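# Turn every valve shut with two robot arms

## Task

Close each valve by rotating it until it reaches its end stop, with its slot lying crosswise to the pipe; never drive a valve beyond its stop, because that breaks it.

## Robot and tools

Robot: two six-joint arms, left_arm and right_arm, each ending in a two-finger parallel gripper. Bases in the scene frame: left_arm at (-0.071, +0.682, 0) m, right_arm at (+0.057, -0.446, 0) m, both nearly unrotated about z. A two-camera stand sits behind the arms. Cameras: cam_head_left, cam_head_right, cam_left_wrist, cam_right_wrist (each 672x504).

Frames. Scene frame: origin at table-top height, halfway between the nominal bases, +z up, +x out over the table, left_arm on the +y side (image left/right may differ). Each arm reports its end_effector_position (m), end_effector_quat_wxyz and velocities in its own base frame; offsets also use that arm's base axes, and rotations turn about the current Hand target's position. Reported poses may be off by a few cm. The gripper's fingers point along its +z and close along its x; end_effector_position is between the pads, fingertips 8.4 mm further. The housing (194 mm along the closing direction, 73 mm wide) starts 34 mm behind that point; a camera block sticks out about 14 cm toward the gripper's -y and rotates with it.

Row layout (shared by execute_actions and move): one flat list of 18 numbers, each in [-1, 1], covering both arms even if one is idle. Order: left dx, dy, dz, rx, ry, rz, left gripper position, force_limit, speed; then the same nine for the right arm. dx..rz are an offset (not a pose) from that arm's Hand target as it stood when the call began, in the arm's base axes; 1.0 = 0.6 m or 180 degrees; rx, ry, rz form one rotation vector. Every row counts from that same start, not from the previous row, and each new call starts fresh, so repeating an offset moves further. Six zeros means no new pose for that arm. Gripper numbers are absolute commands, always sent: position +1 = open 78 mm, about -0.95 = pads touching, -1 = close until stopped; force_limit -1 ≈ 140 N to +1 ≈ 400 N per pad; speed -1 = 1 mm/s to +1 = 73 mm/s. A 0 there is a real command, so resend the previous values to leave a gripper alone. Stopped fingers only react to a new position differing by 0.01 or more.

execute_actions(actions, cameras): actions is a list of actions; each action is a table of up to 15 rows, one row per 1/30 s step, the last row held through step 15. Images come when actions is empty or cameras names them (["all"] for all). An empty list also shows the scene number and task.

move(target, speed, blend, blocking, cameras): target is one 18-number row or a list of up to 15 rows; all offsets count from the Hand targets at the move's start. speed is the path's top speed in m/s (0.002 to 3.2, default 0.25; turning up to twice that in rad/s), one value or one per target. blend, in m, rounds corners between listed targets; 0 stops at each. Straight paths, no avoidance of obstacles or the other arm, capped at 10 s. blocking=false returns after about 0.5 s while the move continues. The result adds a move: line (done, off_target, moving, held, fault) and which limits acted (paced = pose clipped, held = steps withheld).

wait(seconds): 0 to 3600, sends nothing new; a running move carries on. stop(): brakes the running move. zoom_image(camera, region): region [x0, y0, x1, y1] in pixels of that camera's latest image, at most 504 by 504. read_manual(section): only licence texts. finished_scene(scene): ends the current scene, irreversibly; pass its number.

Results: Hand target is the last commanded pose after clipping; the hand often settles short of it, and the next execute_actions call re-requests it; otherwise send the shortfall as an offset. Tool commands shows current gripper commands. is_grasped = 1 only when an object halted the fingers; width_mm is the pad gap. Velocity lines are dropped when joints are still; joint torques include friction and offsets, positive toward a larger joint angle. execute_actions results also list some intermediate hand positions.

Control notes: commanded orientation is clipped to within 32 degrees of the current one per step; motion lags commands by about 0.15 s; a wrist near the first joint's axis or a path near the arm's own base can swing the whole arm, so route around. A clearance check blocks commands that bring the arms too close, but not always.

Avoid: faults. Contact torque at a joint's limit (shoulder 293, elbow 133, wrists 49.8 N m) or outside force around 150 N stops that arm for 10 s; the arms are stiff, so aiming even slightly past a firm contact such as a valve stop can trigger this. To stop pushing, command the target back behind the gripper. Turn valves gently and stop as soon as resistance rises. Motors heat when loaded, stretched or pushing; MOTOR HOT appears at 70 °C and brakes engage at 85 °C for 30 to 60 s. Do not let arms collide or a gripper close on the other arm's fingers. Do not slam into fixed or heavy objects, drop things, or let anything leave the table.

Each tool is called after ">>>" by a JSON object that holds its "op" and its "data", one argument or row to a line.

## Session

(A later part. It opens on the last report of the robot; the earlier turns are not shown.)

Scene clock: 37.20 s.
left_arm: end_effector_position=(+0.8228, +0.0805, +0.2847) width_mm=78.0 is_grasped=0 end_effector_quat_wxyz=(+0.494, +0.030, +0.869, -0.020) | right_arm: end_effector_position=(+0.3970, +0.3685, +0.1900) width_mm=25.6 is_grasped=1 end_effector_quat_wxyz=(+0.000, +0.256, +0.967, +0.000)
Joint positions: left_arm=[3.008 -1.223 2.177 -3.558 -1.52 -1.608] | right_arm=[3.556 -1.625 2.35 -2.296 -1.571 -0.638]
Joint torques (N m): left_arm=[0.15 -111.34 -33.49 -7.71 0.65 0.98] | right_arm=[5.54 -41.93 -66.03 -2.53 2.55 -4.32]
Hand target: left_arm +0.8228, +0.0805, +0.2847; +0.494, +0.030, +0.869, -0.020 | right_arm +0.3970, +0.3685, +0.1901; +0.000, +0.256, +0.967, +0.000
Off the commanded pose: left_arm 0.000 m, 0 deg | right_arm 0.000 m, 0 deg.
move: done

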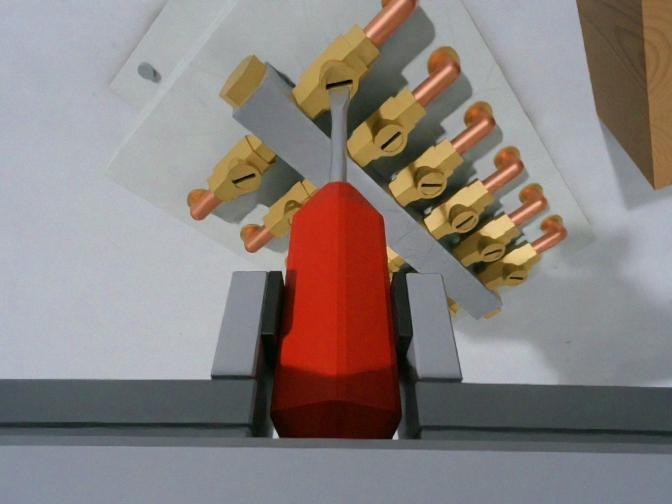

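>>> {"op": "move", "data": {
  "target": [0,0,0,0,0,0,1,-1,0.5,-0.0017,-0.0030,-0.0022,0,0,-0.0055,-1,-0.7,-0.6],
  "speed": 0.02,
  "cameras": ["cam_right_wrist"]
}}

>>> {"op": "zoom_image", "data": {
  "camera": "cam_right_wrist",
  "region": [315, 65, 365, 115]
}}

Scene clock: 38.37 s.
left_arm: end_effector_position=(+0.8228, +0.0805, +0.2847) width_mm=78.0 is_grasped=0 end_effector_quat_wxyz=(+0.494, +0.030, +0.869, -0.020) | right_arm: end_effector_position=(+0.3960, +0.3667, +0.1888) width_mm=25.6 is_grasped=1 end_effector_quat_wxyz=(+0.000, +0.265, +0.964, +0.000)
Joint positions: left_arm=[3.008 -1.223 2.177 -3.558 -1.52 -1.608] | right_arm=[3.554 -1.627 2.355 -2.298 -1.571 -0.623]
Joint torques (N m): left_arm=[-0.89 -108.55 -33.82 -7.42 0.69 0.85] | right_arm=[-6.37 -44.49 -51.25 -4.97 2.41 2.06]
Hand target: left_arm +0.8228, +0.0805, +0.2847; +0.494, +0.030, +0.869, -0.020 | right_arm +0.3960, +0.3667, +0.1888; +0.000, +0.265, +0.964, +0.000
Off the commanded pose: left_arm 0.000 m, 0 deg | right_arm 0.000 m, 0 deg.
move: done

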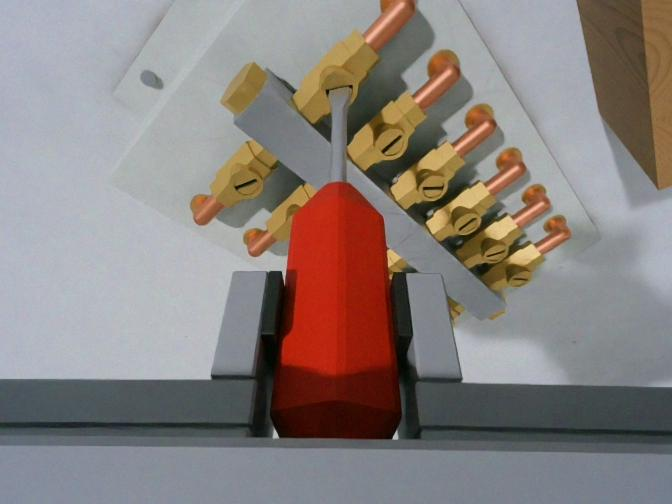

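Scaled by 10.080.

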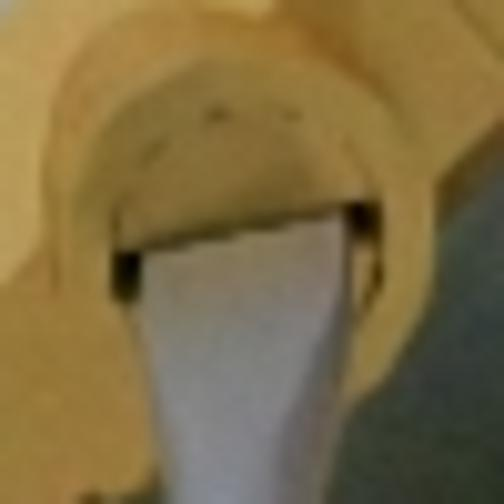

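>>> {"op": "move", "data": {
  "target": [0,0,0,0,0,0,1,-1,0.5,0,0,-0.0043,0,0,0,-1,-0.7,-0.6],
  "speed": 0.015,
  "cameras": ["cam_right_wrist"]
}}

>>> {"op": "zoom_image", "data": {
  "camera": "cam_right_wrist",
  "region": [315, 65, 365, 115]
}}

Scene clock: 39.03 s.
left_arm: end_effector_position=(+0.8228, +0.0805, +0.2847) width_mm=78.0 is_grasped=0 end_effector_quat_wxyz=(+0.494, +0.030, +0.869, -0.020) | right_arm: end_effector_position=(+0.3961, +0.3668, +0.1866) width_mm=25.6 is_grasped=1 end_effector_quat_wxyz=(+0.000, +0.265, +0.964, +0.000)
Joint positions: left_arm=[3.008 -1.223 2.177 -3.558 -1.52 -1.608] | right_arm=[3.553 -1.624 2.357 -2.305 -1.571 -0.623]
Joint torques (N m): left_arm=[-0.75 -109.9 -33.58 -7.83 0.67 1.06] | right_arm=[-5.54 1.41 -12.61 -0.5 2.2 2.23]
Hand target: left_arm +0.8228, +0.0805, +0.2847; +0.494, +0.030, +0.869, -0.020 | right_arm +0.3960, +0.3667, +0.1862; +0.000, +0.265, +0.964, +0.000
Off the commanded pose: left_arm 0.000 m, 0 deg | right_arm 0.000 m, 0 deg.
move: done

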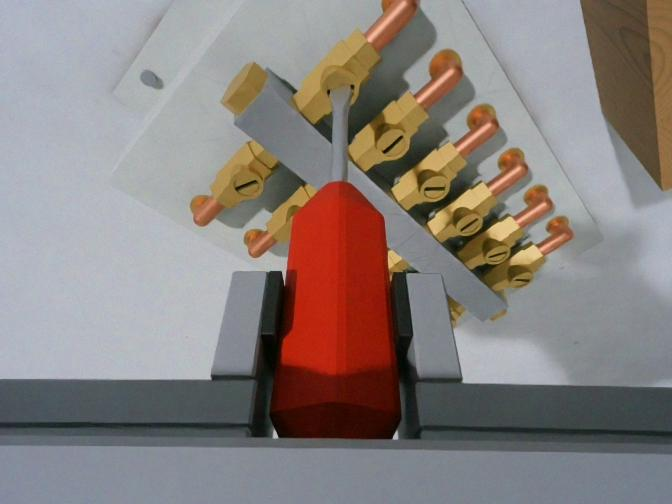

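Scaled by 10.080.

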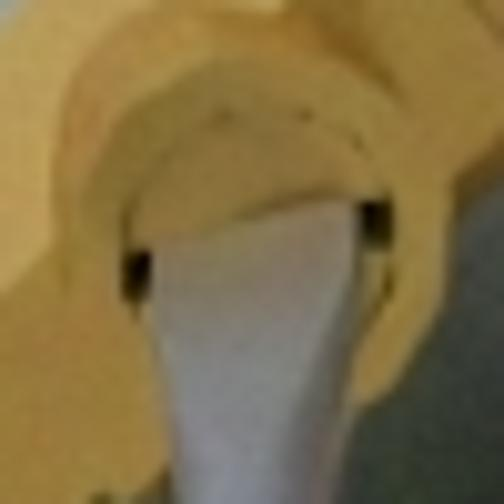

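>>> {"op": "move", "data": {
  "target": [
    [0,0,0,0,0,0,1,-1,0.5,0,0,0.0018,0,0,0,-1,-0.7,-0.6],
    [0,0,0,0,0,0,1,-1,0.5,0.0003,0.0005,0.0018,0,0,0,-1,-0.7,-0.6]
  ],
  "speed": 0.015,
  "cameras": ["cam_right_wrist"]
}}

>>> {"op": "zoom_image", "data": {
  "camera": "cam_right_wrist",
  "region": [315, 65, 365, 115]
}}

Scene clock: 39.67 s.
left_arm: end_effector_position=(+0.8228, +0.0805, +0.2847) width_mm=78.0 is_grasped=0 end_effector_quat_wxyz=(+0.494, +0.030, +0.869, -0.020) | right_arm: end_effector_position=(+0.3973, +0.3673, +0.1878) width_mm=25.6 is_grasped=1 end_effector_quat_wxyz=(+0.001, +0.265, +0.964, +0.001)
Joint positions: left_arm=[3.008 -1.223 2.177 -3.558 -1.52 -1.608] | right_arm=[3.553 -1.624 2.355 -2.306 -1.571 -0.623]
Joint torques (N m): left_arm=[-0.44 -109.81 -33.6 -7.55 0.68 0.97] | right_arm=[1.39 -32.12 -55.47 -3.4 0.24 -0.91]
Hand target: left_arm +0.8228, +0.0805, +0.2847; +0.494, +0.030, +0.869, -0.020 | right_arm +0.3973, +0.3673, +0.1878; +0.001, +0.265, +0.964, +0.001 (not the last commanded pose)
Tool commands: left_gripper/position=+1.0 left_gripper/force_limit=-1.0 left_gripper/speed=+0.5 right_gripper/position=-1.0 right_gripper/force_limit=-0.7 right_gripper/speed=-0.6
Off the commanded pose: left_arm 0.000 m, 0 deg | right_arm 0.001 m, 0 deg.
FORCE FAULT: contact force on the right arm reached its limit, and that arm stopped. The contact can be on any part of that arm, not only on its tool. That arm's remaining commands of this call were not run. That arm is still stopped at the end of this call. That arm stays stopped for about 10 more seconds. Until then a move that you send moves the other arm only, and its call returns only when the move has ended. Once the stop has ended, the next robot result says so. If the stop ends while you think or write, that arm runs what you send next, counted from a new Hand target: where the arm stands when the stop ends. While its stop runs, that arm, its gripper or tool too, takes no new command. Until it ends, the stop uses up actions while you think or wait. An arm that is not stopped still takes commands.
move: fault (right_arm); path is at target 1 of 2

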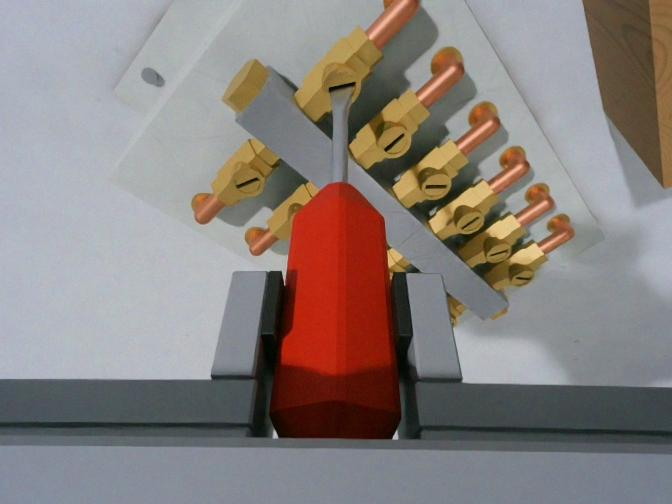

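Scaled by 10.080.

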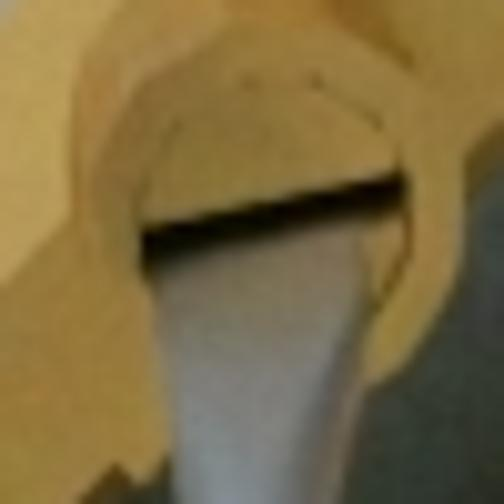

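>>> {"op": "wait", "data": {
  "seconds": 10.3
}}

>>> {"op": "move", "data": {
  "target": [0,0,0,0,0,0,1,-1,0.5,0,0,0.003,0,0,0,-1,-0.7,-0.6],
  "speed": 0.02
}}

Scene clock: 49.77 s.
left_arm: end_effector_position=(+0.8228, +0.0805, +0.2847) width_mm=78.0 is_grasped=0 end_effector_quat_wxyz=(+0.494, +0.030, +0.869, -0.020) | right_arm: end_effector_position=(+0.3973, +0.3673, +0.1878) width_mm=25.6 is_grasped=1 end_effector_quat_wxyz=(+0.001, +0.265, +0.964, +0.001)
Joint positions: left_arm=[3.008 -1.223 2.177 -3.558 -1.52 -1.608] | right_arm=[3.553 -1.624 2.355 -2.306 -1.571 -0.623]
Joint torques (N m): left_arm=[-1.01 -110.01 -33.03 -7.52 0.89 1.08] | right_arm=[1.76 -31.79 -56.43 -3.57 0.42 -0.85]
Hand target: left_arm +0.8228, +0.0805, +0.2847; +0.494, +0.030, +0.869, -0.020 | right_arm +0.3973, +0.3673, +0.1878; +0.001, +0.265, +0.964, +0.001 (not the last commanded pose)
Tool commands: left_gripper/position=+1.0 left_gripper/force_limit=-1.0 left_gripper/speed=+0.5 right_gripper/position=-1.0 right_gripper/force_limit=-0.7 right_gripper/speed=-0.6
Off the commanded pose: left_arm 0.000 m, 0 deg | right_arm 0.001 m, 0 deg.
FORCE FAULT, CONTINUED: the right arm's stop, for the force fault that an earlier result reported, is over. The rest of the stop counts as 19 of the actions that you can send in this scene. That arm's target is now where it stood when the stop ended, not its last command. That arm accepts commands again.
wait: 10.00 of 10.3 s (the remaining seconds did not pass); at rest by 0.07 s

Scene clock: 50.27 s.
left_arm: end_effector_position=(+0.8228, +0.0805, +0.2847) width_mm=78.0 is_grasped=0 end_effector_quat_wxyz=(+0.494, +0.030, +0.869, -0.020) | right_arm: end_effector_position=(+0.3973, +0.3673, +0.1896) width_mm=25.6 is_grasped=1 end_effector_quat_wxyz=(+0.001, +0.265, +0.964, +0.001)
Joint positions: left_arm=[3.008 -1.223 2.177 -3.558 -1.52 -1.608] | right_arm=[3.553 -1.627 2.354 -2.301 -1.571 -0.623]
Joint torques (N m): left_arm=[0.49 -111.54 -33.79 -7.62 0.98 1.04] | right_arm=[1.23 -40.96 -65.36 -1.89 0.16 -1.08]
Hand target: left_arm +0.8228, +0.0805, +0.2847; +0.494, +0.030, +0.869, -0.020 | right_arm +0.3973, +0.3673, +0.1896; +0.001, +0.265, +0.964, +0.001
Off the commanded pose: left_arm 0.000 m, 0 deg | right_arm 0.000 m, 0 deg.
move: done

>>> {"op": "move", "data": {
  "target": [0,0,0,0,0,0,1,-1,0.5,-0.0019,-0.0006,-0.0013,-0.00045,0.00078,0,-1,-0.7,-0.6],
  "speed": 0.02,
  "cameras": ["cam_right_wrist"]
}}

>>> {"op": "zoom_image", "data": {
  "camera": "cam_right_wrist",
  "region": [315, 65, 365, 115]
}}

Scene clock: 50.93 s.
left_arm: end_effector_position=(+0.8228, +0.0805, +0.2847) width_mm=78.0 is_grasped=0 end_effector_quat_wxyz=(+0.494, +0.030, +0.869, -0.020) | right_arm: end_effector_position=(+0.3962, +0.3669, +0.1889) width_mm=25.6 is_grasped=1 end_effector_quat_wxyz=(+0.000, +0.265, +0.964, +0.000)
Joint positions: left_arm=[3.008 -1.223 2.177 -3.558 -1.52 -1.608] | right_arm=[3.554 -1.627 2.355 -2.299 -1.571 -0.623]
Joint torques (N m): left_arm=[0.58 -108.87 -33.07 -7.56 1.06 1.18] | right_arm=[9.48 -43.22 -50.75 -2.08 -3.38 2.02]
Hand target: left_arm +0.8228, +0.0805, +0.2847; +0.494, +0.030, +0.869, -0.020 | right_arm +0.3961, +0.3669, +0.1889; +0.000, +0.265, +0.964, +0.000
Off the commanded pose: left_arm 0.000 m, 0 deg | right_arm 0.000 m, 0 deg.
move: done

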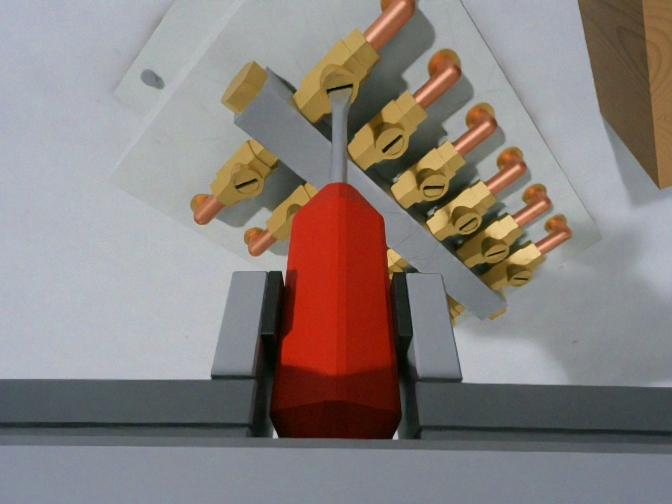

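Scaled by 10.080.

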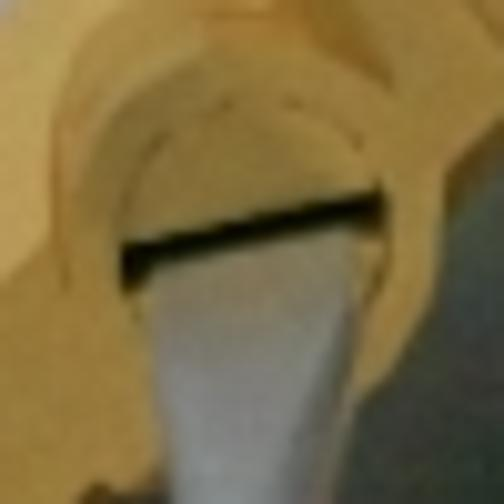

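>>> {"op": "move", "data": {
  "target": [0,0,0,0,0,0,1,-1,0.5,-0.0012,-0.0020,-0.0008,0,0,0,-1,-0.7,-0.6],
  "speed": 0.02,
  "cameras": ["cam_right_wrist"]
}}

>>> {"op": "zoom_image", "data": {
  "camera": "cam_right_wrist",
  "region": [315, 65, 365, 115]
}}

Scene clock: 51.53 s.
left_arm: end_effector_position=(+0.8228, +0.0805, +0.2847) width_mm=78.0 is_grasped=0 end_effector_quat_wxyz=(+0.494, +0.030, +0.869, -0.020) | right_arm: end_effector_position=(+0.3954, +0.3658, +0.1884) width_mm=25.6 is_grasped=1 end_effector_quat_wxyz=(+0.000, +0.265, +0.964, +0.000)
Joint positions: left_arm=[3.008 -1.223 2.177 -3.558 -1.52 -1.608] | right_arm=[3.552 -1.629 2.357 -2.3 -1.571 -0.624]
Joint torques (N m): left_arm=[-0.19 -110.74 -33.59 -7.46 1 1.16] | right_arm=[-7.2 -44.66 -50.43 -5.01 -3.18 -4.34]
Hand target: left_arm +0.8228, +0.0805, +0.2847; +0.494, +0.030, +0.869, -0.020 | right_arm +0.3954, +0.3657, +0.1884; +0.000, +0.265, +0.964, +0.000
Off the commanded pose: left_arm 0.000 m, 0 deg | right_arm 0.000 m, 0 deg.
move: done

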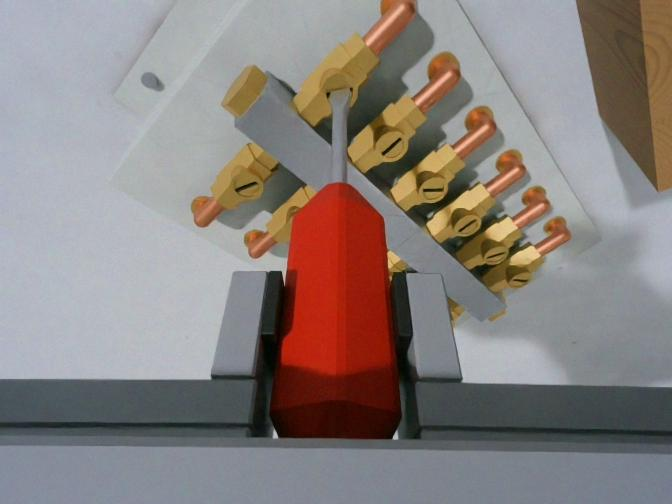

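Scaled by 10.080.

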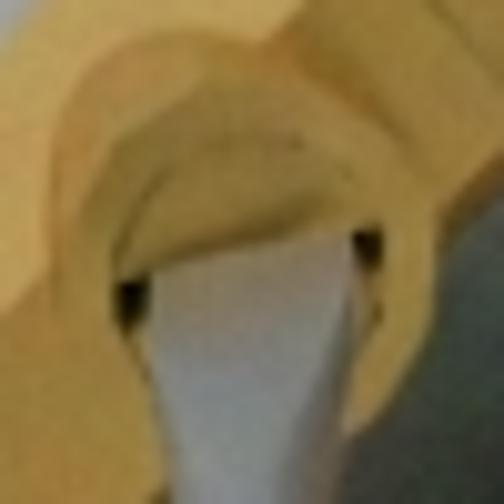

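>>> {"op": "move", "data": {
  "target": [
    [0,0,0,0,0,0,1,-1,0.5,0.0003,0.00045,0,0,0,0,-1,-0.7,-0.6],
    [0,0,0,0,0,0,1,-1,0.5,0.0003,0.00045,-0.0022,0,0,0,-1,-0.7,-0.6]
  ],
  "speed": 0.01,
  "cameras": ["cam_right_wrist"]
}}

>>> {"op": "zoom_image", "data": {
  "camera": "cam_right_wrist",
  "region": [315, 65, 365, 115]
}}

Scene clock: 52.20 s.
left_arm: end_effector_position=(+0.8228, +0.0805, +0.2847) width_mm=78.0 is_grasped=0 end_effector_quat_wxyz=(+0.494, +0.030, +0.869, -0.020) | right_arm: end_effector_position=(+0.3957, +0.3660, +0.1873) width_mm=25.6 is_grasped=1 end_effector_quat_wxyz=(+0.000, +0.265, +0.964, +0.000)
Joint positions: left_arm=[3.008 -1.223 2.177 -3.558 -1.52 -1.608] | right_arm=[3.553 -1.626 2.358 -2.303 -1.571 -0.624]
Joint torques (N m): left_arm=[-0.42 -109.88 -33.42 -7.39 1.02 1.21] | right_arm=[9.81 -18.27 -42.05 -4.15 -2.46 1.9]
Hand target: left_arm +0.8228, +0.0805, +0.2847; +0.494, +0.030, +0.869, -0.020 | right_arm +0.3956, +0.3660, +0.1871; +0.000, +0.265, +0.964, +0.000
Off the commanded pose: left_arm 0.000 m, 0 deg | right_arm 0.000 m, 0 deg.
move: done

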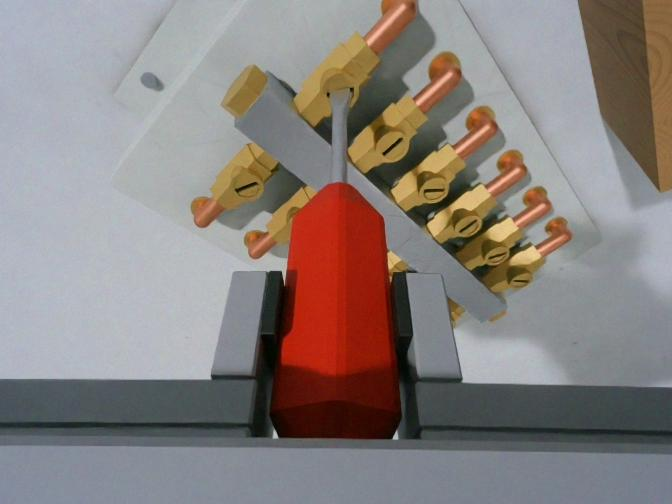

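Scaled by 10.080.

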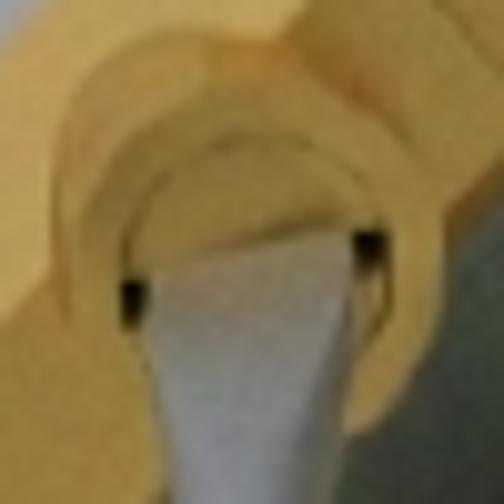

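>>> {"op": "move", "data": {
  "target": [
    [0,0,0,0,0,0,1,-1,0.5,0,0,0.0008,0,0,0,-1,-0.7,-0.6],
    [0,0,0,0,0,0,1,-1,0.5,0.0002,0.00035,0.0008,0,0,0,-1,-0.7,-0.6],
    [0,0,0,0,0,0,1,-1,0.5,0.0002,0.00035,0,0,0,0,-1,-0.7,-0.6]
  ],
  "speed": 0.01
}}

>>> {"op": "move", "data": {
  "target": [0,0,0,0,0,0,1,-1,0.5,0,0,-0.0005,0,0,0,-1,-0.7,-0.6],
  "speed": 0.01,
  "cameras": ["cam_right_wrist"]
}}

>>> {"op": "zoom_image", "data": {
  "camera": "cam_right_wrist",
  "region": [315, 65, 365, 115]
}}

Scene clock: 52.97 s.
left_arm: end_effector_position=(+0.8228, +0.0805, +0.2847) width_mm=78.0 is_grasped=0 end_effector_quat_wxyz=(+0.494, +0.030, +0.869, -0.020) | right_arm: end_effector_position=(+0.3957, +0.3662, +0.1871) width_mm=25.6 is_grasped=1 end_effector_quat_wxyz=(+0.000, +0.265, +0.964, +0.000)
Joint positions: left_arm=[3.008 -1.223 2.177 -3.558 -1.52 -1.608] | right_arm=[3.553 -1.626 2.358 -2.304 -1.571 -0.624]
Joint torques (N m): left_arm=[0.52 -109.74 -33.3 -7.74 1.1 1.11] | right_arm=[7.41 -14.42 -51.4 -3.55 -1.36 2.05]
Hand target: left_arm +0.8228, +0.0805, +0.2847; +0.494, +0.030, +0.869, -0.020 | right_arm +0.3957, +0.3662, +0.1871; +0.000, +0.265, +0.964, +0.000
Off the commanded pose: left_arm 0.000 m, 0 deg | right_arm 0.000 m, 0 deg.
move: done

Scene clock: 53.47 s.
left_arm: end_effector_position=(+0.8228, +0.0805, +0.2847) width_mm=78.0 is_grasped=0 end_effector_quat_wxyz=(+0.494, +0.030, +0.869, -0.020) | right_arm: end_effector_position=(+0.3958, +0.3662, +0.1868) width_mm=25.6 is_grasped=1 end_effector_quat_wxyz=(+0.000, +0.265, +0.964, +0.000)
Joint positions: left_arm=[3.008 -1.223 2.177 -3.558 -1.52 -1.608] | right_arm=[3.553 -1.625 2.358 -2.304 -1.571 -0.623]
Joint torques (N m): left_arm=[-0.01 -110.12 -33.49 -7.55 0.99 1.29] | right_arm=[8.12 -6.7 -25.09 -2.36 -1.04 2.2]
Hand target: left_arm +0.8228, +0.0805, +0.2847; +0.494, +0.030, +0.869, -0.020 | right_arm +0.3957, +0.3662, +0.1868; +0.000, +0.265, +0.964, +0.000
Off the commanded pose: left_arm 0.000 m, 0 deg | right_arm 0.000 m, 0 deg.
move: done

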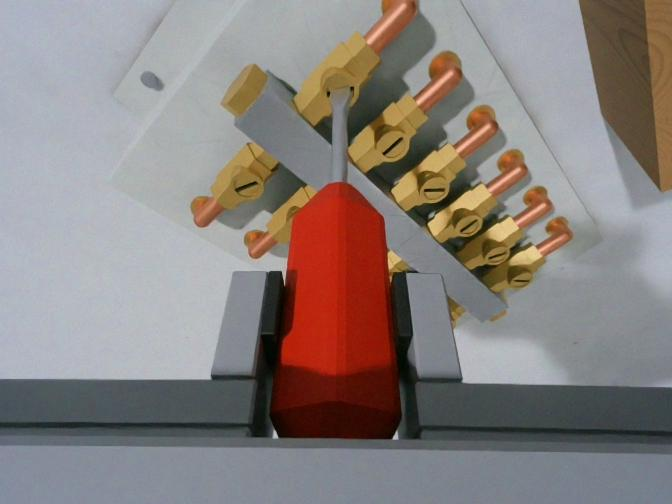

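Scaled by 10.080.

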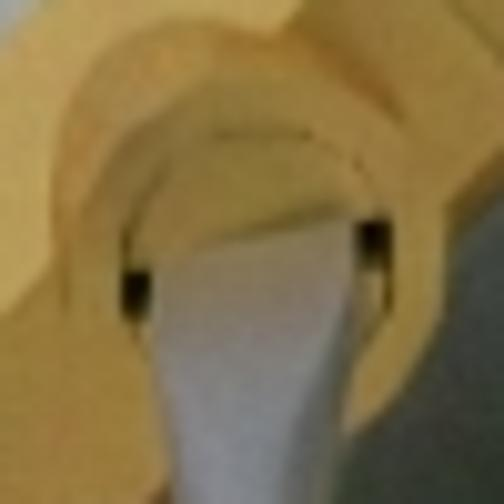

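>>> {"op": "move", "data": {
  "target": [0,0,0,0,0,0,1,-1,0.5,0,0,0.0030,0,0,0,-1,-0.7,-0.6],
  "speed": 0.01,
  "cameras": ["cam_right_wrist"]
}}

>>> {"op": "zoom_image", "data": {
  "camera": "cam_right_wrist",
  "region": [320, 70, 360, 110]
}}

Scene clock: 54.13 s.
left_arm: end_effector_position=(+0.8228, +0.0805, +0.2847) width_mm=78.0 is_grasped=0 end_effector_quat_wxyz=(+0.494, +0.030, +0.869, -0.020) | right_arm: end_effector_position=(+0.3957, +0.3662, +0.1884) width_mm=25.6 is_grasped=1 end_effector_quat_wxyz=(+0.000, +0.265, +0.964, +0.000)
Joint positions: left_arm=[3.008 -1.223 2.177 -3.558 -1.52 -1.608] | right_arm=[3.553 -1.628 2.356 -2.3 -1.571 -0.623]
Joint torques (N m): left_arm=[0.71 -108.61 -33.3 -7.67 1.18 1.34] | right_arm=[6.71 -42.24 -66.2 -1.67 -0.72 1.85]
Hand target: left_arm +0.8228, +0.0805, +0.2847; +0.494, +0.030, +0.869, -0.020 | right_arm +0.3957, +0.3662, +0.1886; +0.000, +0.265, +0.964, +0.000
Off the commanded pose: left_arm 0.000 m, 0 deg | right_arm 0.000 m, 0 deg.
move: done

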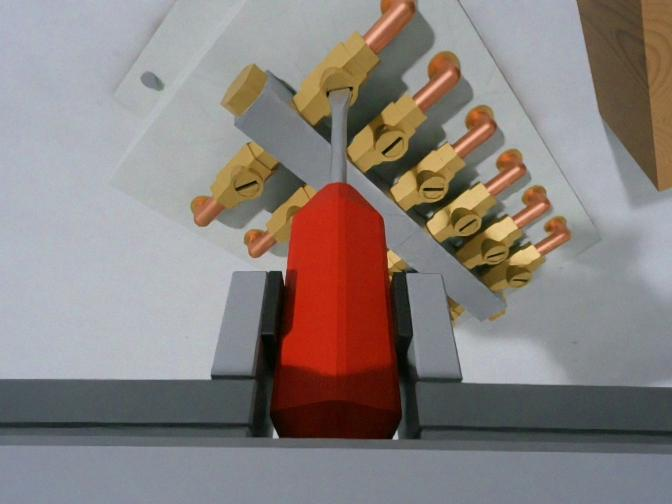

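Scaled by 12.600.

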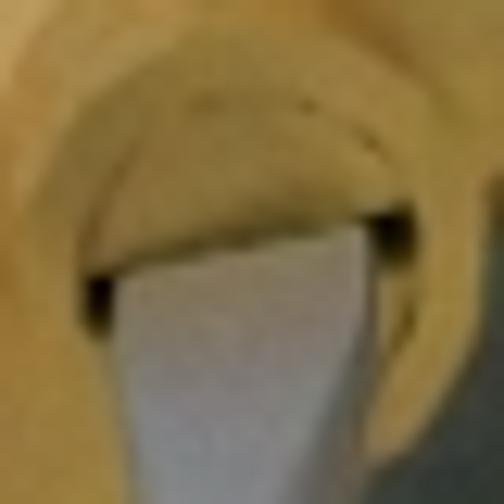

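>>> {"op": "move", "data": {
  "target": [
    [0,0,0,0,0,0,1,-1,0.5,0.0004,0.00065,0,0,0,0,-1,-0.7,-0.6],
    [0,0,0,0,0,0,1,-1,0.5,0.0004,0.00065,-0.0020,0,0,0,-1,-0.7,-0.6]
  ],
  "speed": 0.01,
  "cameras": ["cam_right_wrist"]
}}

>>> {"op": "zoom_image", "data": {
  "camera": "cam_right_wrist",
  "region": [320, 70, 360, 110]
}}

Scene clock: 54.80 s.
left_arm: end_effector_position=(+0.8228, +0.0805, +0.2847) width_mm=78.0 is_grasped=0 end_effector_quat_wxyz=(+0.494, +0.030, +0.869, -0.020) | right_arm: end_effector_position=(+0.3960, +0.3666, +0.1874) width_mm=25.6 is_grasped=1 end_effector_quat_wxyz=(+0.000, +0.265, +0.964, +0.000)
Joint positions: left_arm=[3.008 -1.223 2.177 -3.558 -1.52 -1.608] | right_arm=[3.553 -1.625 2.357 -2.303 -1.571 -0.623]
Joint torques (N m): left_arm=[-0.35 -110.13 -33.59 -7.56 1.31 1.34] | right_arm=[10.31 -23.2 -50.37 -4.74 0.31 2.2]
Hand target: left_arm +0.8228, +0.0805, +0.2847; +0.494, +0.030, +0.869, -0.020 | right_arm +0.3960, +0.3666, +0.1874; +0.000, +0.265, +0.964, +0.000
Off the commanded pose: left_arm 0.000 m, 0 deg | right_arm 0.000 m, 0 deg.
move: done

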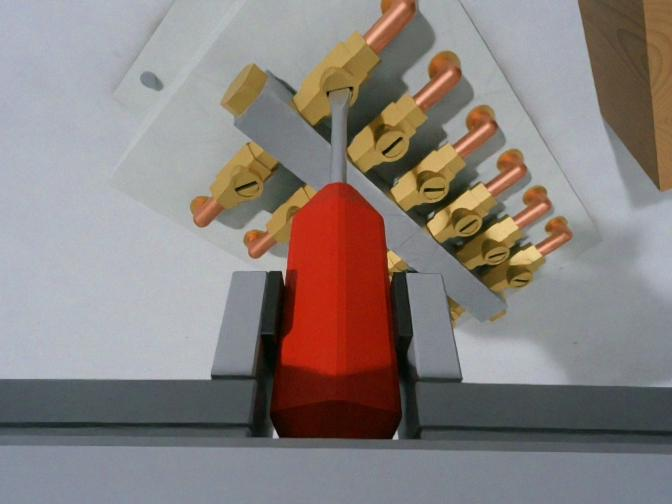

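Scaled by 12.600.

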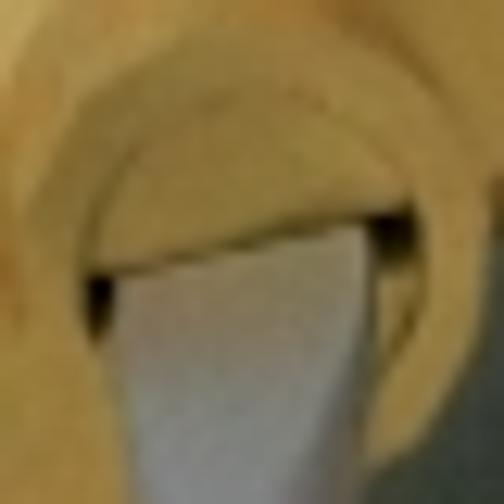

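>>> {"op": "move", "data": {
  "target": [0,0,0,0,0,0,1,-1,0.5,0,0,-0.0006,0,0,0,-1,-0.7,-0.6],
  "speed": 0.01,
  "cameras": ["cam_right_wrist"]
}}

>>> {"op": "zoom_image", "data": {
  "camera": "cam_right_wrist",
  "region": [320, 70, 360, 110]
}}

Scene clock: 55.40 s.
left_arm: end_effector_position=(+0.8228, +0.0805, +0.2847) width_mm=78.0 is_grasped=0 end_effector_quat_wxyz=(+0.494, +0.030, +0.869, -0.020) | right_arm: end_effector_position=(+0.3960, +0.3666, +0.1870) width_mm=25.6 is_grasped=1 end_effector_quat_wxyz=(+0.000, +0.265, +0.964, +0.000)
Joint positions: left_arm=[3.008 -1.223 2.177 -3.558 -1.52 -1.608] | right_arm=[3.553 -1.625 2.357 -2.304 -1.571 -0.623]
Joint torques (N m): left_arm=[-0.27 -109.85 -33.54 -7.56 1.15 1.19] | right_arm=[9.83 -24.88 -50.07 -5.11 0.76 2.12]
Hand target: left_arm +0.8228, +0.0805, +0.2847; +0.494, +0.030, +0.869, -0.020 | right_arm +0.3960, +0.3666, +0.1870; +0.000, +0.265, +0.964, +0.000
Off the commanded pose: left_arm 0.000 m, 0 deg | right_arm 0.000 m, 0 deg.
move: done

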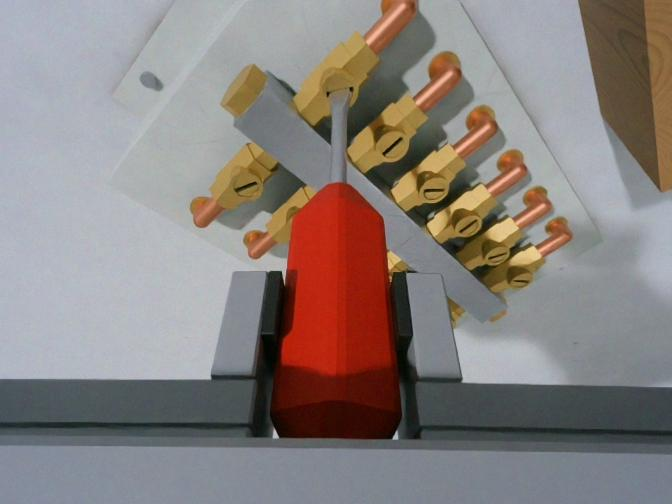

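Scaled by 12.600.

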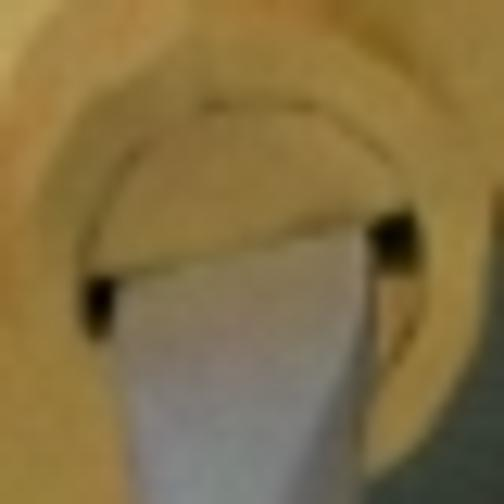

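>>> {"op": "move", "data": {
  "target": [0,0,0,0,0,0,1,-1,0.5,0,0,-0.0010,0,0,0,-1,-0.7,-0.6],
  "speed": 0.01
}}

>>> {"op": "move", "data": {
  "target": [0,0,0,0,0,0,1,-1,0.5,0,0,-0.0012,0,0,0,-1,-0.7,-0.6],
  "speed": 0.01,
  "cameras": ["cam_right_wrist"]
}}

>>> {"op": "zoom_image", "data": {
  "camera": "cam_right_wrist",
  "region": [320, 70, 360, 110]
}}

Scene clock: 56.00 s.
left_arm: end_effector_position=(+0.8228, +0.0805, +0.2847) width_mm=78.0 is_grasped=0 end_effector_quat_wxyz=(+0.494, +0.030, +0.869, -0.020) | right_arm: end_effector_position=(+0.3960, +0.3666, +0.1864) width_mm=25.6 is_grasped=1 end_effector_quat_wxyz=(+0.000, +0.265, +0.964, +0.000)
Joint positions: left_arm=[3.008 -1.223 2.177 -3.558 -1.52 -1.608] | right_arm=[3.553 -1.624 2.358 -2.305 -1.571 -0.623]
Joint torques (N m): left_arm=[0.55 -109.72 -33.69 -7.62 0.98 0.99] | right_arm=[9.21 -23.17 -46.69 -4.59 1.44 2.29]
Hand target: left_arm +0.8228, +0.0805, +0.2847; +0.494, +0.030, +0.869, -0.020 | right_arm +0.3960, +0.3666, +0.1864; +0.000, +0.265, +0.964, +0.000
Off the commanded pose: left_arm 0.000 m, 0 deg | right_arm 0.000 m, 0 deg.
move: done

Scene clock: 56.50 s.
left_arm: end_effector_position=(+0.8228, +0.0805, +0.2847) width_mm=78.0 is_grasped=0 end_effector_quat_wxyz=(+0.494, +0.030, +0.869, -0.020) | right_arm: end_effector_position=(+0.3960, +0.3666, +0.1857) width_mm=25.6 is_grasped=1 end_effector_quat_wxyz=(+0.000, +0.265, +0.964, +0.000)
Joint positions: left_arm=[3.008 -1.223 2.177 -3.558 -1.52 -1.608] | right_arm=[3.553 -1.623 2.358 -2.307 -1.571 -0.623]
Joint torques (N m): left_arm=[0.49 -109.51 -33.24 -7.56 1.22 1.29] | right_arm=[8.72 -11.32 -30.05 -2.7 1.97 1.68]
Hand target: left_arm +0.8228, +0.0805, +0.2847; +0.494, +0.030, +0.869, -0.020 | right_arm +0.3960, +0.3666, +0.1857; +0.000, +0.265, +0.964, +0.000
Off the commanded pose: left_arm 0.000 m, 0 deg | right_arm 0.000 m, 0 deg.
move: done

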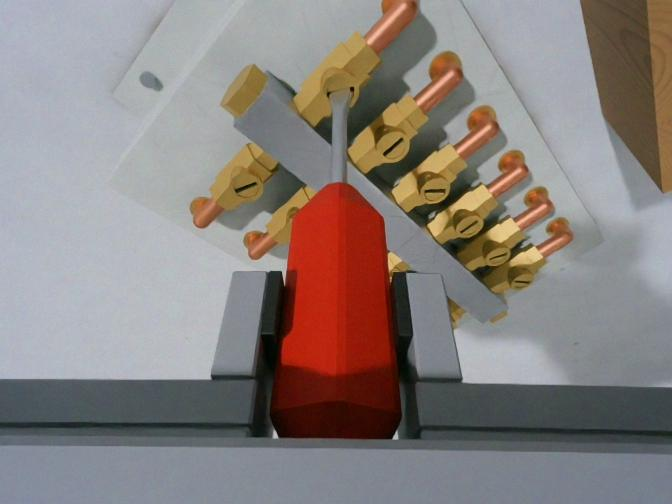

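Scaled by 12.600.

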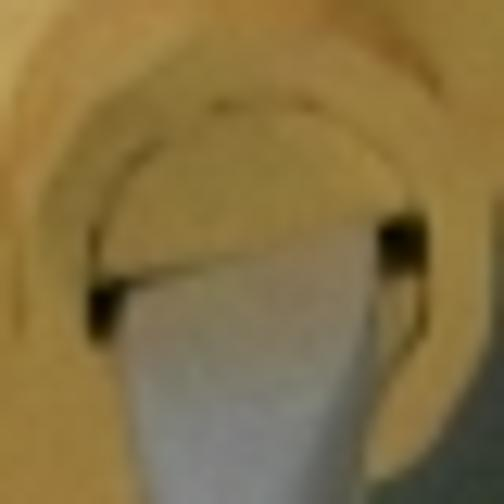

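>>> {"op": "move", "data": {
  "target": [0,0,0,0,0,0,1,-1,0.5,0,0,0.0003,0,0,-0.1111,-1,-0.7,-0.6],
  "speed": 0.15,
  "cameras": ["cam_right_wrist"]
}}

>>> {"op": "zoom_image", "data": {
  "camera": "cam_right_wrist",
  "region": [320, 70, 360, 110]
}}

Scene clock: 58.63 s.
left_arm: end_effector_position=(+0.8228, +0.0805, +0.2847) width_mm=78.0 is_grasped=0 end_effector_quat_wxyz=(+0.494, +0.030, +0.869, -0.020) | right_arm: end_effector_position=(+0.3960, +0.3666, +0.1859) width_mm=25.6 is_grasped=1 end_effector_quat_wxyz=(+0.000, +0.428, +0.904, +0.000)
Joint positions: left_arm=[3.008 -1.223 2.177 -3.558 -1.52 -1.608] | right_arm=[3.553 -1.623 2.358 -2.307 -1.571 -0.274]
Joint torques (N m): left_arm=[-0.87 -109.11 -33.43 -7.66 1.13 1.28] | right_arm=[8.69 -43.79 -77.53 -3.67 -3.66 3.06]
Hand target: left_arm +0.8228, +0.0805, +0.2847; +0.494, +0.030, +0.869, -0.020 | right_arm +0.3960, +0.3666, +0.1859; +0.000, +0.428, +0.904, +0.000
Off the commanded pose: left_arm 0.000 m, 0 deg | right_arm 0.000 m, 0 deg.
move: done

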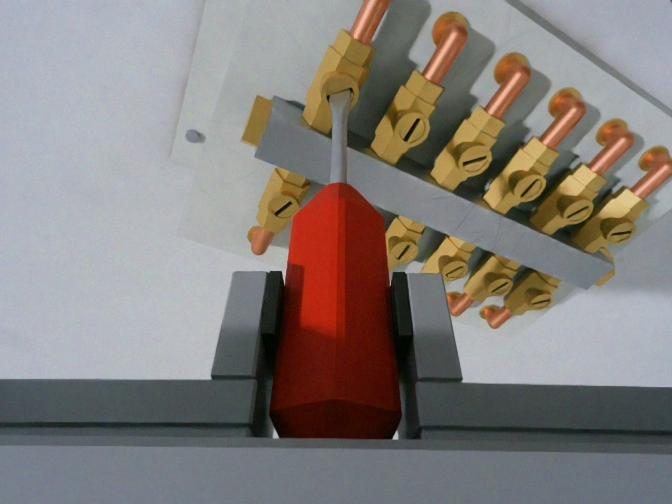

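Scaled by 12.600.

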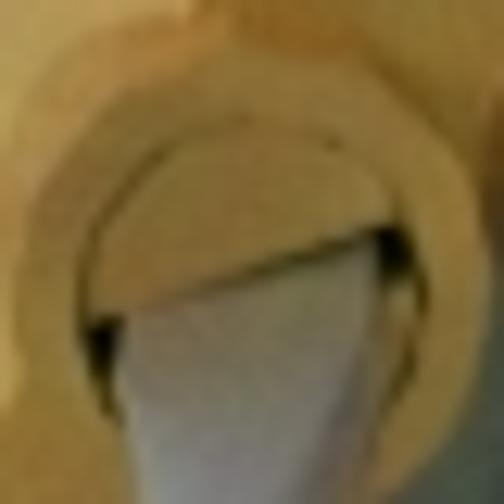

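>>> {"op": "move", "data": {
  "target": [0,0,0,0,0,0,1,-1,0.5,0,0,0,0,0,-0.2014,-1,-0.7,-0.6],
  "speed": 0.25,
  "cameras": ["cam_right_wrist"]
}}

>>> {"op": "zoom_image", "data": {
  "camera": "cam_right_wrist",
  "region": [320, 70, 360, 110]
}}

Scene clock: 60.67 s.
left_arm: end_effector_position=(+0.8228, +0.0805, +0.2847) width_mm=78.0 is_grasped=0 end_effector_quat_wxyz=(+0.494, +0.030, +0.869, -0.020) | right_arm: end_effector_position=(+0.3960, +0.3666, +0.1859) width_mm=25.6 is_grasped=1 end_effector_quat_wxyz=(+0.000, +0.688, +0.726, +0.000)
Joint positions: left_arm=[3.008 -1.223 2.177 -3.558 -1.52 -1.608] | right_arm=[3.554 -1.623 2.358 -2.306 -1.572 0.359]
Joint torques (N m): left_arm=[-1 -109.52 -32.76 -7.61 1.25 1.05] | right_arm=[8.44 -22.34 -62.06 -1.69 -3.94 3.65]
Hand target: left_arm +0.8228, +0.0805, +0.2847; +0.494, +0.030, +0.869, -0.020 | right_arm +0.3960, +0.3666, +0.1859; +0.000, +0.688, +0.726, +0.000
Off the commanded pose: left_arm 0.000 m, 0 deg | right_arm 0.000 m, 0 deg.
move: done

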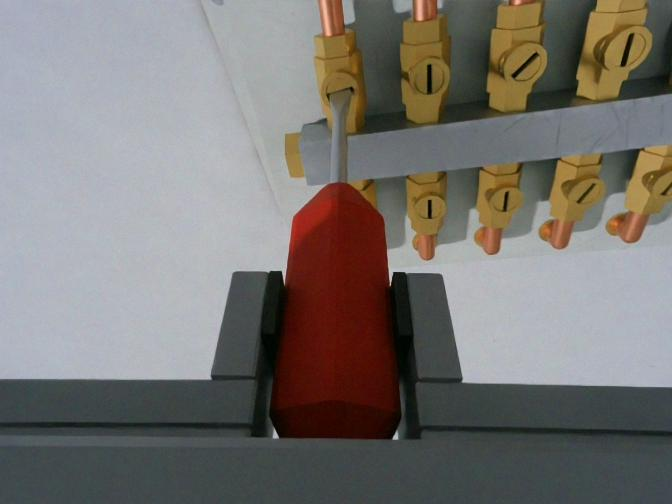

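Scaled by 12.600.

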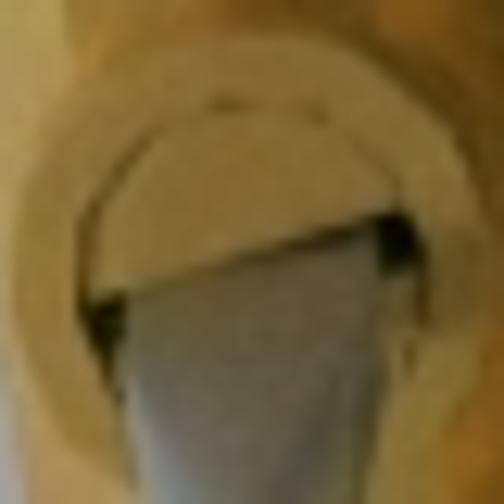

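>>> {"op": "move", "data": {
  "target": [0,0,0,0,0,0,1,-1,0.5,0,0,0,0,0,-0.0278,-1,-0.7,-0.6],
  "speed": 0.05
}}

>>> {"op": "move", "data": {
  "target": [0,0,0,0,0,0,1,-1,0.5,0,0,0,0,0,-0.0083,-1,-0.7,-0.6],
  "speed": 0.05,
  "cameras": ["cam_right_wrist"]
}}

>>> {"op": "zoom_image", "data": {
  "camera": "cam_right_wrist",
  "region": [320, 70, 360, 110]
}}

Scene clock: 62.17 s.
left_arm: end_effector_position=(+0.8228, +0.0805, +0.2847) width_mm=78.0 is_grasped=0 end_effector_quat_wxyz=(+0.494, +0.030, +0.869, -0.020) | right_arm: end_effector_position=(+0.3960, +0.3666, +0.1859) width_mm=25.6 is_grasped=1 end_effector_quat_wxyz=(+0.000, +0.719, +0.695, +0.000)
Joint positions: left_arm=[3.008 -1.223 2.177 -3.558 -1.52 -1.608] | right_arm=[3.554 -1.623 2.358 -2.306 -1.572 0.446]
Joint torques (N m): left_arm=[-0.15 -110.39 -33.12 -7.76 1.35 1.33] | right_arm=[1.58 -20.21 -57.92 -1.13 0.02 3.41]
Hand target: left_arm +0.8228, +0.0805, +0.2847; +0.494, +0.030, +0.869, -0.020 | right_arm +0.3960, +0.3666, +0.1859; +0.000, +0.719, +0.695, +0.000
Off the commanded pose: left_arm 0.000 m, 0 deg | right_arm 0.000 m, 0 deg.
move: done

Scene clock: 62.87 s.
left_arm: end_effector_position=(+0.8228, +0.0805, +0.2847) width_mm=78.0 is_grasped=0 end_effector_quat_wxyz=(+0.494, +0.030, +0.869, -0.020) | right_arm: end_effector_position=(+0.3960, +0.3666, +0.1859) width_mm=25.6 is_grasped=1 end_effector_quat_wxyz=(+0.000, +0.728, +0.686, +0.000)
Joint positions: left_arm=[3.008 -1.223 2.177 -3.558 -1.52 -1.608] | right_arm=[3.554 -1.623 2.358 -2.306 -1.572 0.472]
Joint torques (N m): left_arm=[-0.12 -110.13 -33.23 -7.44 1.03 1.4] | right_arm=[3.38 -18.25 -57.03 -1.26 -0.37 3.3]
Hand target: left_arm +0.8228, +0.0805, +0.2847; +0.494, +0.030, +0.869, -0.020 | right_arm +0.3960, +0.3666, +0.1859; +0.000, +0.728, +0.685, +0.000
Off the commanded pose: left_arm 0.000 m, 0 deg | right_arm 0.000 m, 0 deg.
move: done

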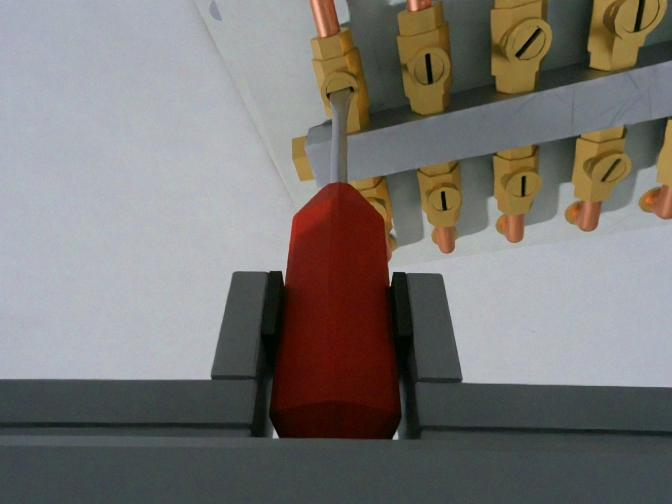

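Scaled by 12.600.

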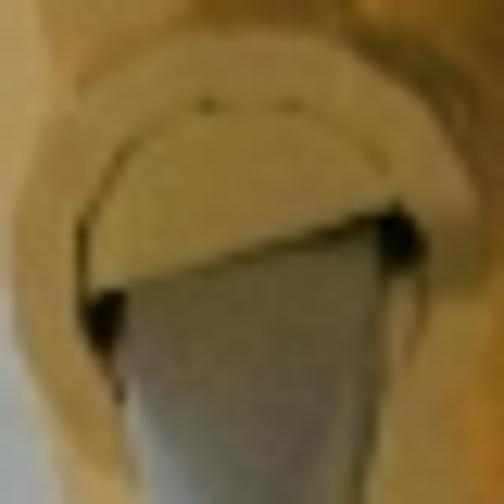

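>>> {"op": "move", "data": {
  "target": [0,0,0,0,0,0,1,-1,0.5,0,0,0,0,0,-0.0083,-1,-0.7,-0.6],
  "speed": 0.05
}}

>>> {"op": "move", "data": {
  "target": [0,0,0,0,0,0,1,-1,0.5,0,0,0,0,0,-0.0083,-1,-0.7,-0.6],
  "speed": 0.05,
  "cameras": ["cam_right_wrist"]
}}

>>> {"op": "zoom_image", "data": {
  "camera": "cam_right_wrist",
  "region": [320, 70, 360, 110]
}}

Scene clock: 63.67 s.
left_arm: end_effector_position=(+0.8228, +0.0805, +0.2847) width_mm=78.0 is_grasped=0 end_effector_quat_wxyz=(+0.494, +0.030, +0.869, -0.020) | right_arm: end_effector_position=(+0.3960, +0.3666, +0.1859) width_mm=25.6 is_grasped=1 end_effector_quat_wxyz=(+0.000, +0.737, +0.676, +0.000)
Joint positions: left_arm=[3.008 -1.223 2.177 -3.558 -1.52 -1.608] | right_arm=[3.554 -1.623 2.358 -2.306 -1.572 0.498]
Joint torques (N m): left_arm=[-0.61 -110.36 -32.92 -7.47 1.25 1.53] | right_arm=[5.37 -19.37 -54.97 -1.13 -0.9 3.52]
Hand target: left_arm +0.8228, +0.0805, +0.2847; +0.494, +0.030, +0.869, -0.020 | right_arm +0.3960, +0.3666, +0.1859; +0.000, +0.737, +0.676, +0.000
Off the commanded pose: left_arm 0.000 m, 0 deg | right_arm 0.000 m, 0 deg.
move: done

Scene clock: 64.37 s.
left_arm: end_effector_position=(+0.8228, +0.0805, +0.2847) width_mm=78.0 is_grasped=0 end_effector_quat_wxyz=(+0.494, +0.030, +0.869, -0.020) | right_arm: end_effector_position=(+0.3960, +0.3666, +0.1859) width_mm=25.6 is_grasped=1 end_effector_quat_wxyz=(+0.000, +0.746, +0.666, +0.000)
Joint positions: left_arm=[3.008 -1.223 2.177 -3.558 -1.52 -1.608] | right_arm=[3.554 -1.623 2.358 -2.306 -1.572 0.524]
Joint torques (N m): left_arm=[0.07 -108.94 -33.05 -7.24 1.39 1.47] | right_arm=[4.29 -18.97 -54.91 -1.06 -2.05 3.71]
Hand target: left_arm +0.8228, +0.0805, +0.2847; +0.494, +0.030, +0.869, -0.020 | right_arm +0.3960, +0.3666, +0.1859; +0.000, +0.746, +0.666, +0.000
Off the commanded pose: left_arm 0.000 m, 0 deg | right_arm 0.000 m, 0 deg.
move: done

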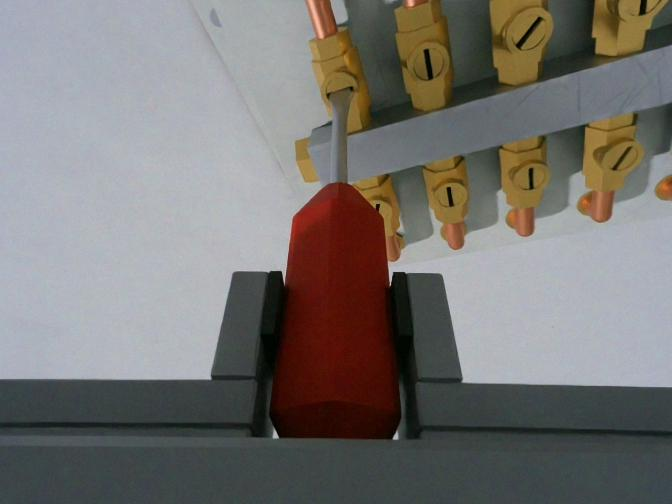

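Scaled by 12.600.

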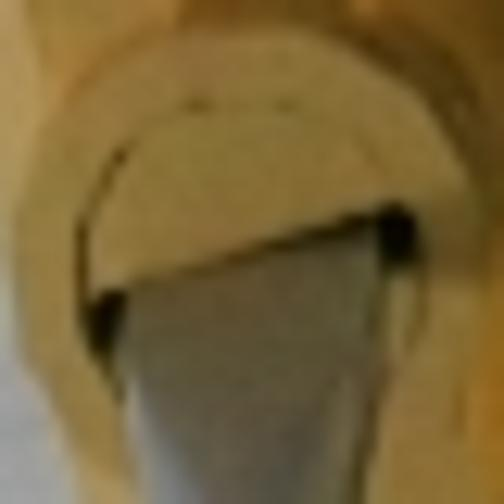

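>>> {"op": "move", "data": {
  "target": [0,0,0,0,0,0,1,-1,0.5,0,0,0,0,0,-0.0083,-1,-0.7,-0.6],
  "speed": 0.03
}}

>>> {"op": "move", "data": {
  "target": [0,0,0,0,0,0,1,-1,0.5,0,0,0,0,0,-0.0056,-1,-0.7,-0.6],
  "speed": 0.03
}}

Scene clock: 65.30 s.
left_arm: end_effector_position=(+0.8228, +0.0805, +0.2847) width_mm=78.0 is_grasped=0 end_effector_quat_wxyz=(+0.494, +0.030, +0.869, -0.020) | right_arm: end_effector_position=(+0.3960, +0.3666, +0.1859) width_mm=25.6 is_grasped=1 end_effector_quat_wxyz=(+0.000, +0.754, +0.657, +0.000)
Joint positions: left_arm=[3.008 -1.223 2.177 -3.558 -1.52 -1.608] | right_arm=[3.554 -1.623 2.358 -2.306 -1.572 0.55]
Joint torques (N m): left_arm=[0.54 -109.98 -33.46 -7.59 1.19 1.2] | right_arm=[8.65 -19.29 -55.68 -1 -3.36 4.59]
Hand target: left_arm +0.8228, +0.0805, +0.2847; +0.494, +0.030, +0.869, -0.020 | right_arm +0.3960, +0.3666, +0.1859; +0.000, +0.754, +0.656, +0.000
Off the commanded pose: left_arm 0.000 m, 0 deg | right_arm 0.000 m, 0 deg.
move: done

Scene clock: 65.97 s.
left_arm: end_effector_position=(+0.8228, +0.0805, +0.2847) width_mm=78.0 is_grasped=0 end_effector_quat_wxyz=(+0.494, +0.030, +0.869, -0.020) | right_arm: end_effector_position=(+0.3960, +0.3666, +0.1859) width_mm=25.6 is_grasped=1 end_effector_quat_wxyz=(+0.000, +0.760, +0.650, +0.000)
Joint positions: left_arm=[3.008 -1.223 2.177 -3.558 -1.52 -1.608] | right_arm=[3.554 -1.623 2.358 -2.306 -1.572 0.568]
Joint torques (N m): left_arm=[0.78 -110.14 -33.59 -7.62 1.47 1.32] | right_arm=[7.87 -18.14 -55.31 -1.09 -3.09 5.16]
Hand target: left_arm +0.8228, +0.0805, +0.2847; +0.494, +0.030, +0.869, -0.020 | right_arm +0.3960, +0.3666, +0.1859; +0.000, +0.760, +0.650, +0.000
Off the commanded pose: left_arm 0.000 m, 0 deg | right_arm 0.000 m, 0 deg.
move: done


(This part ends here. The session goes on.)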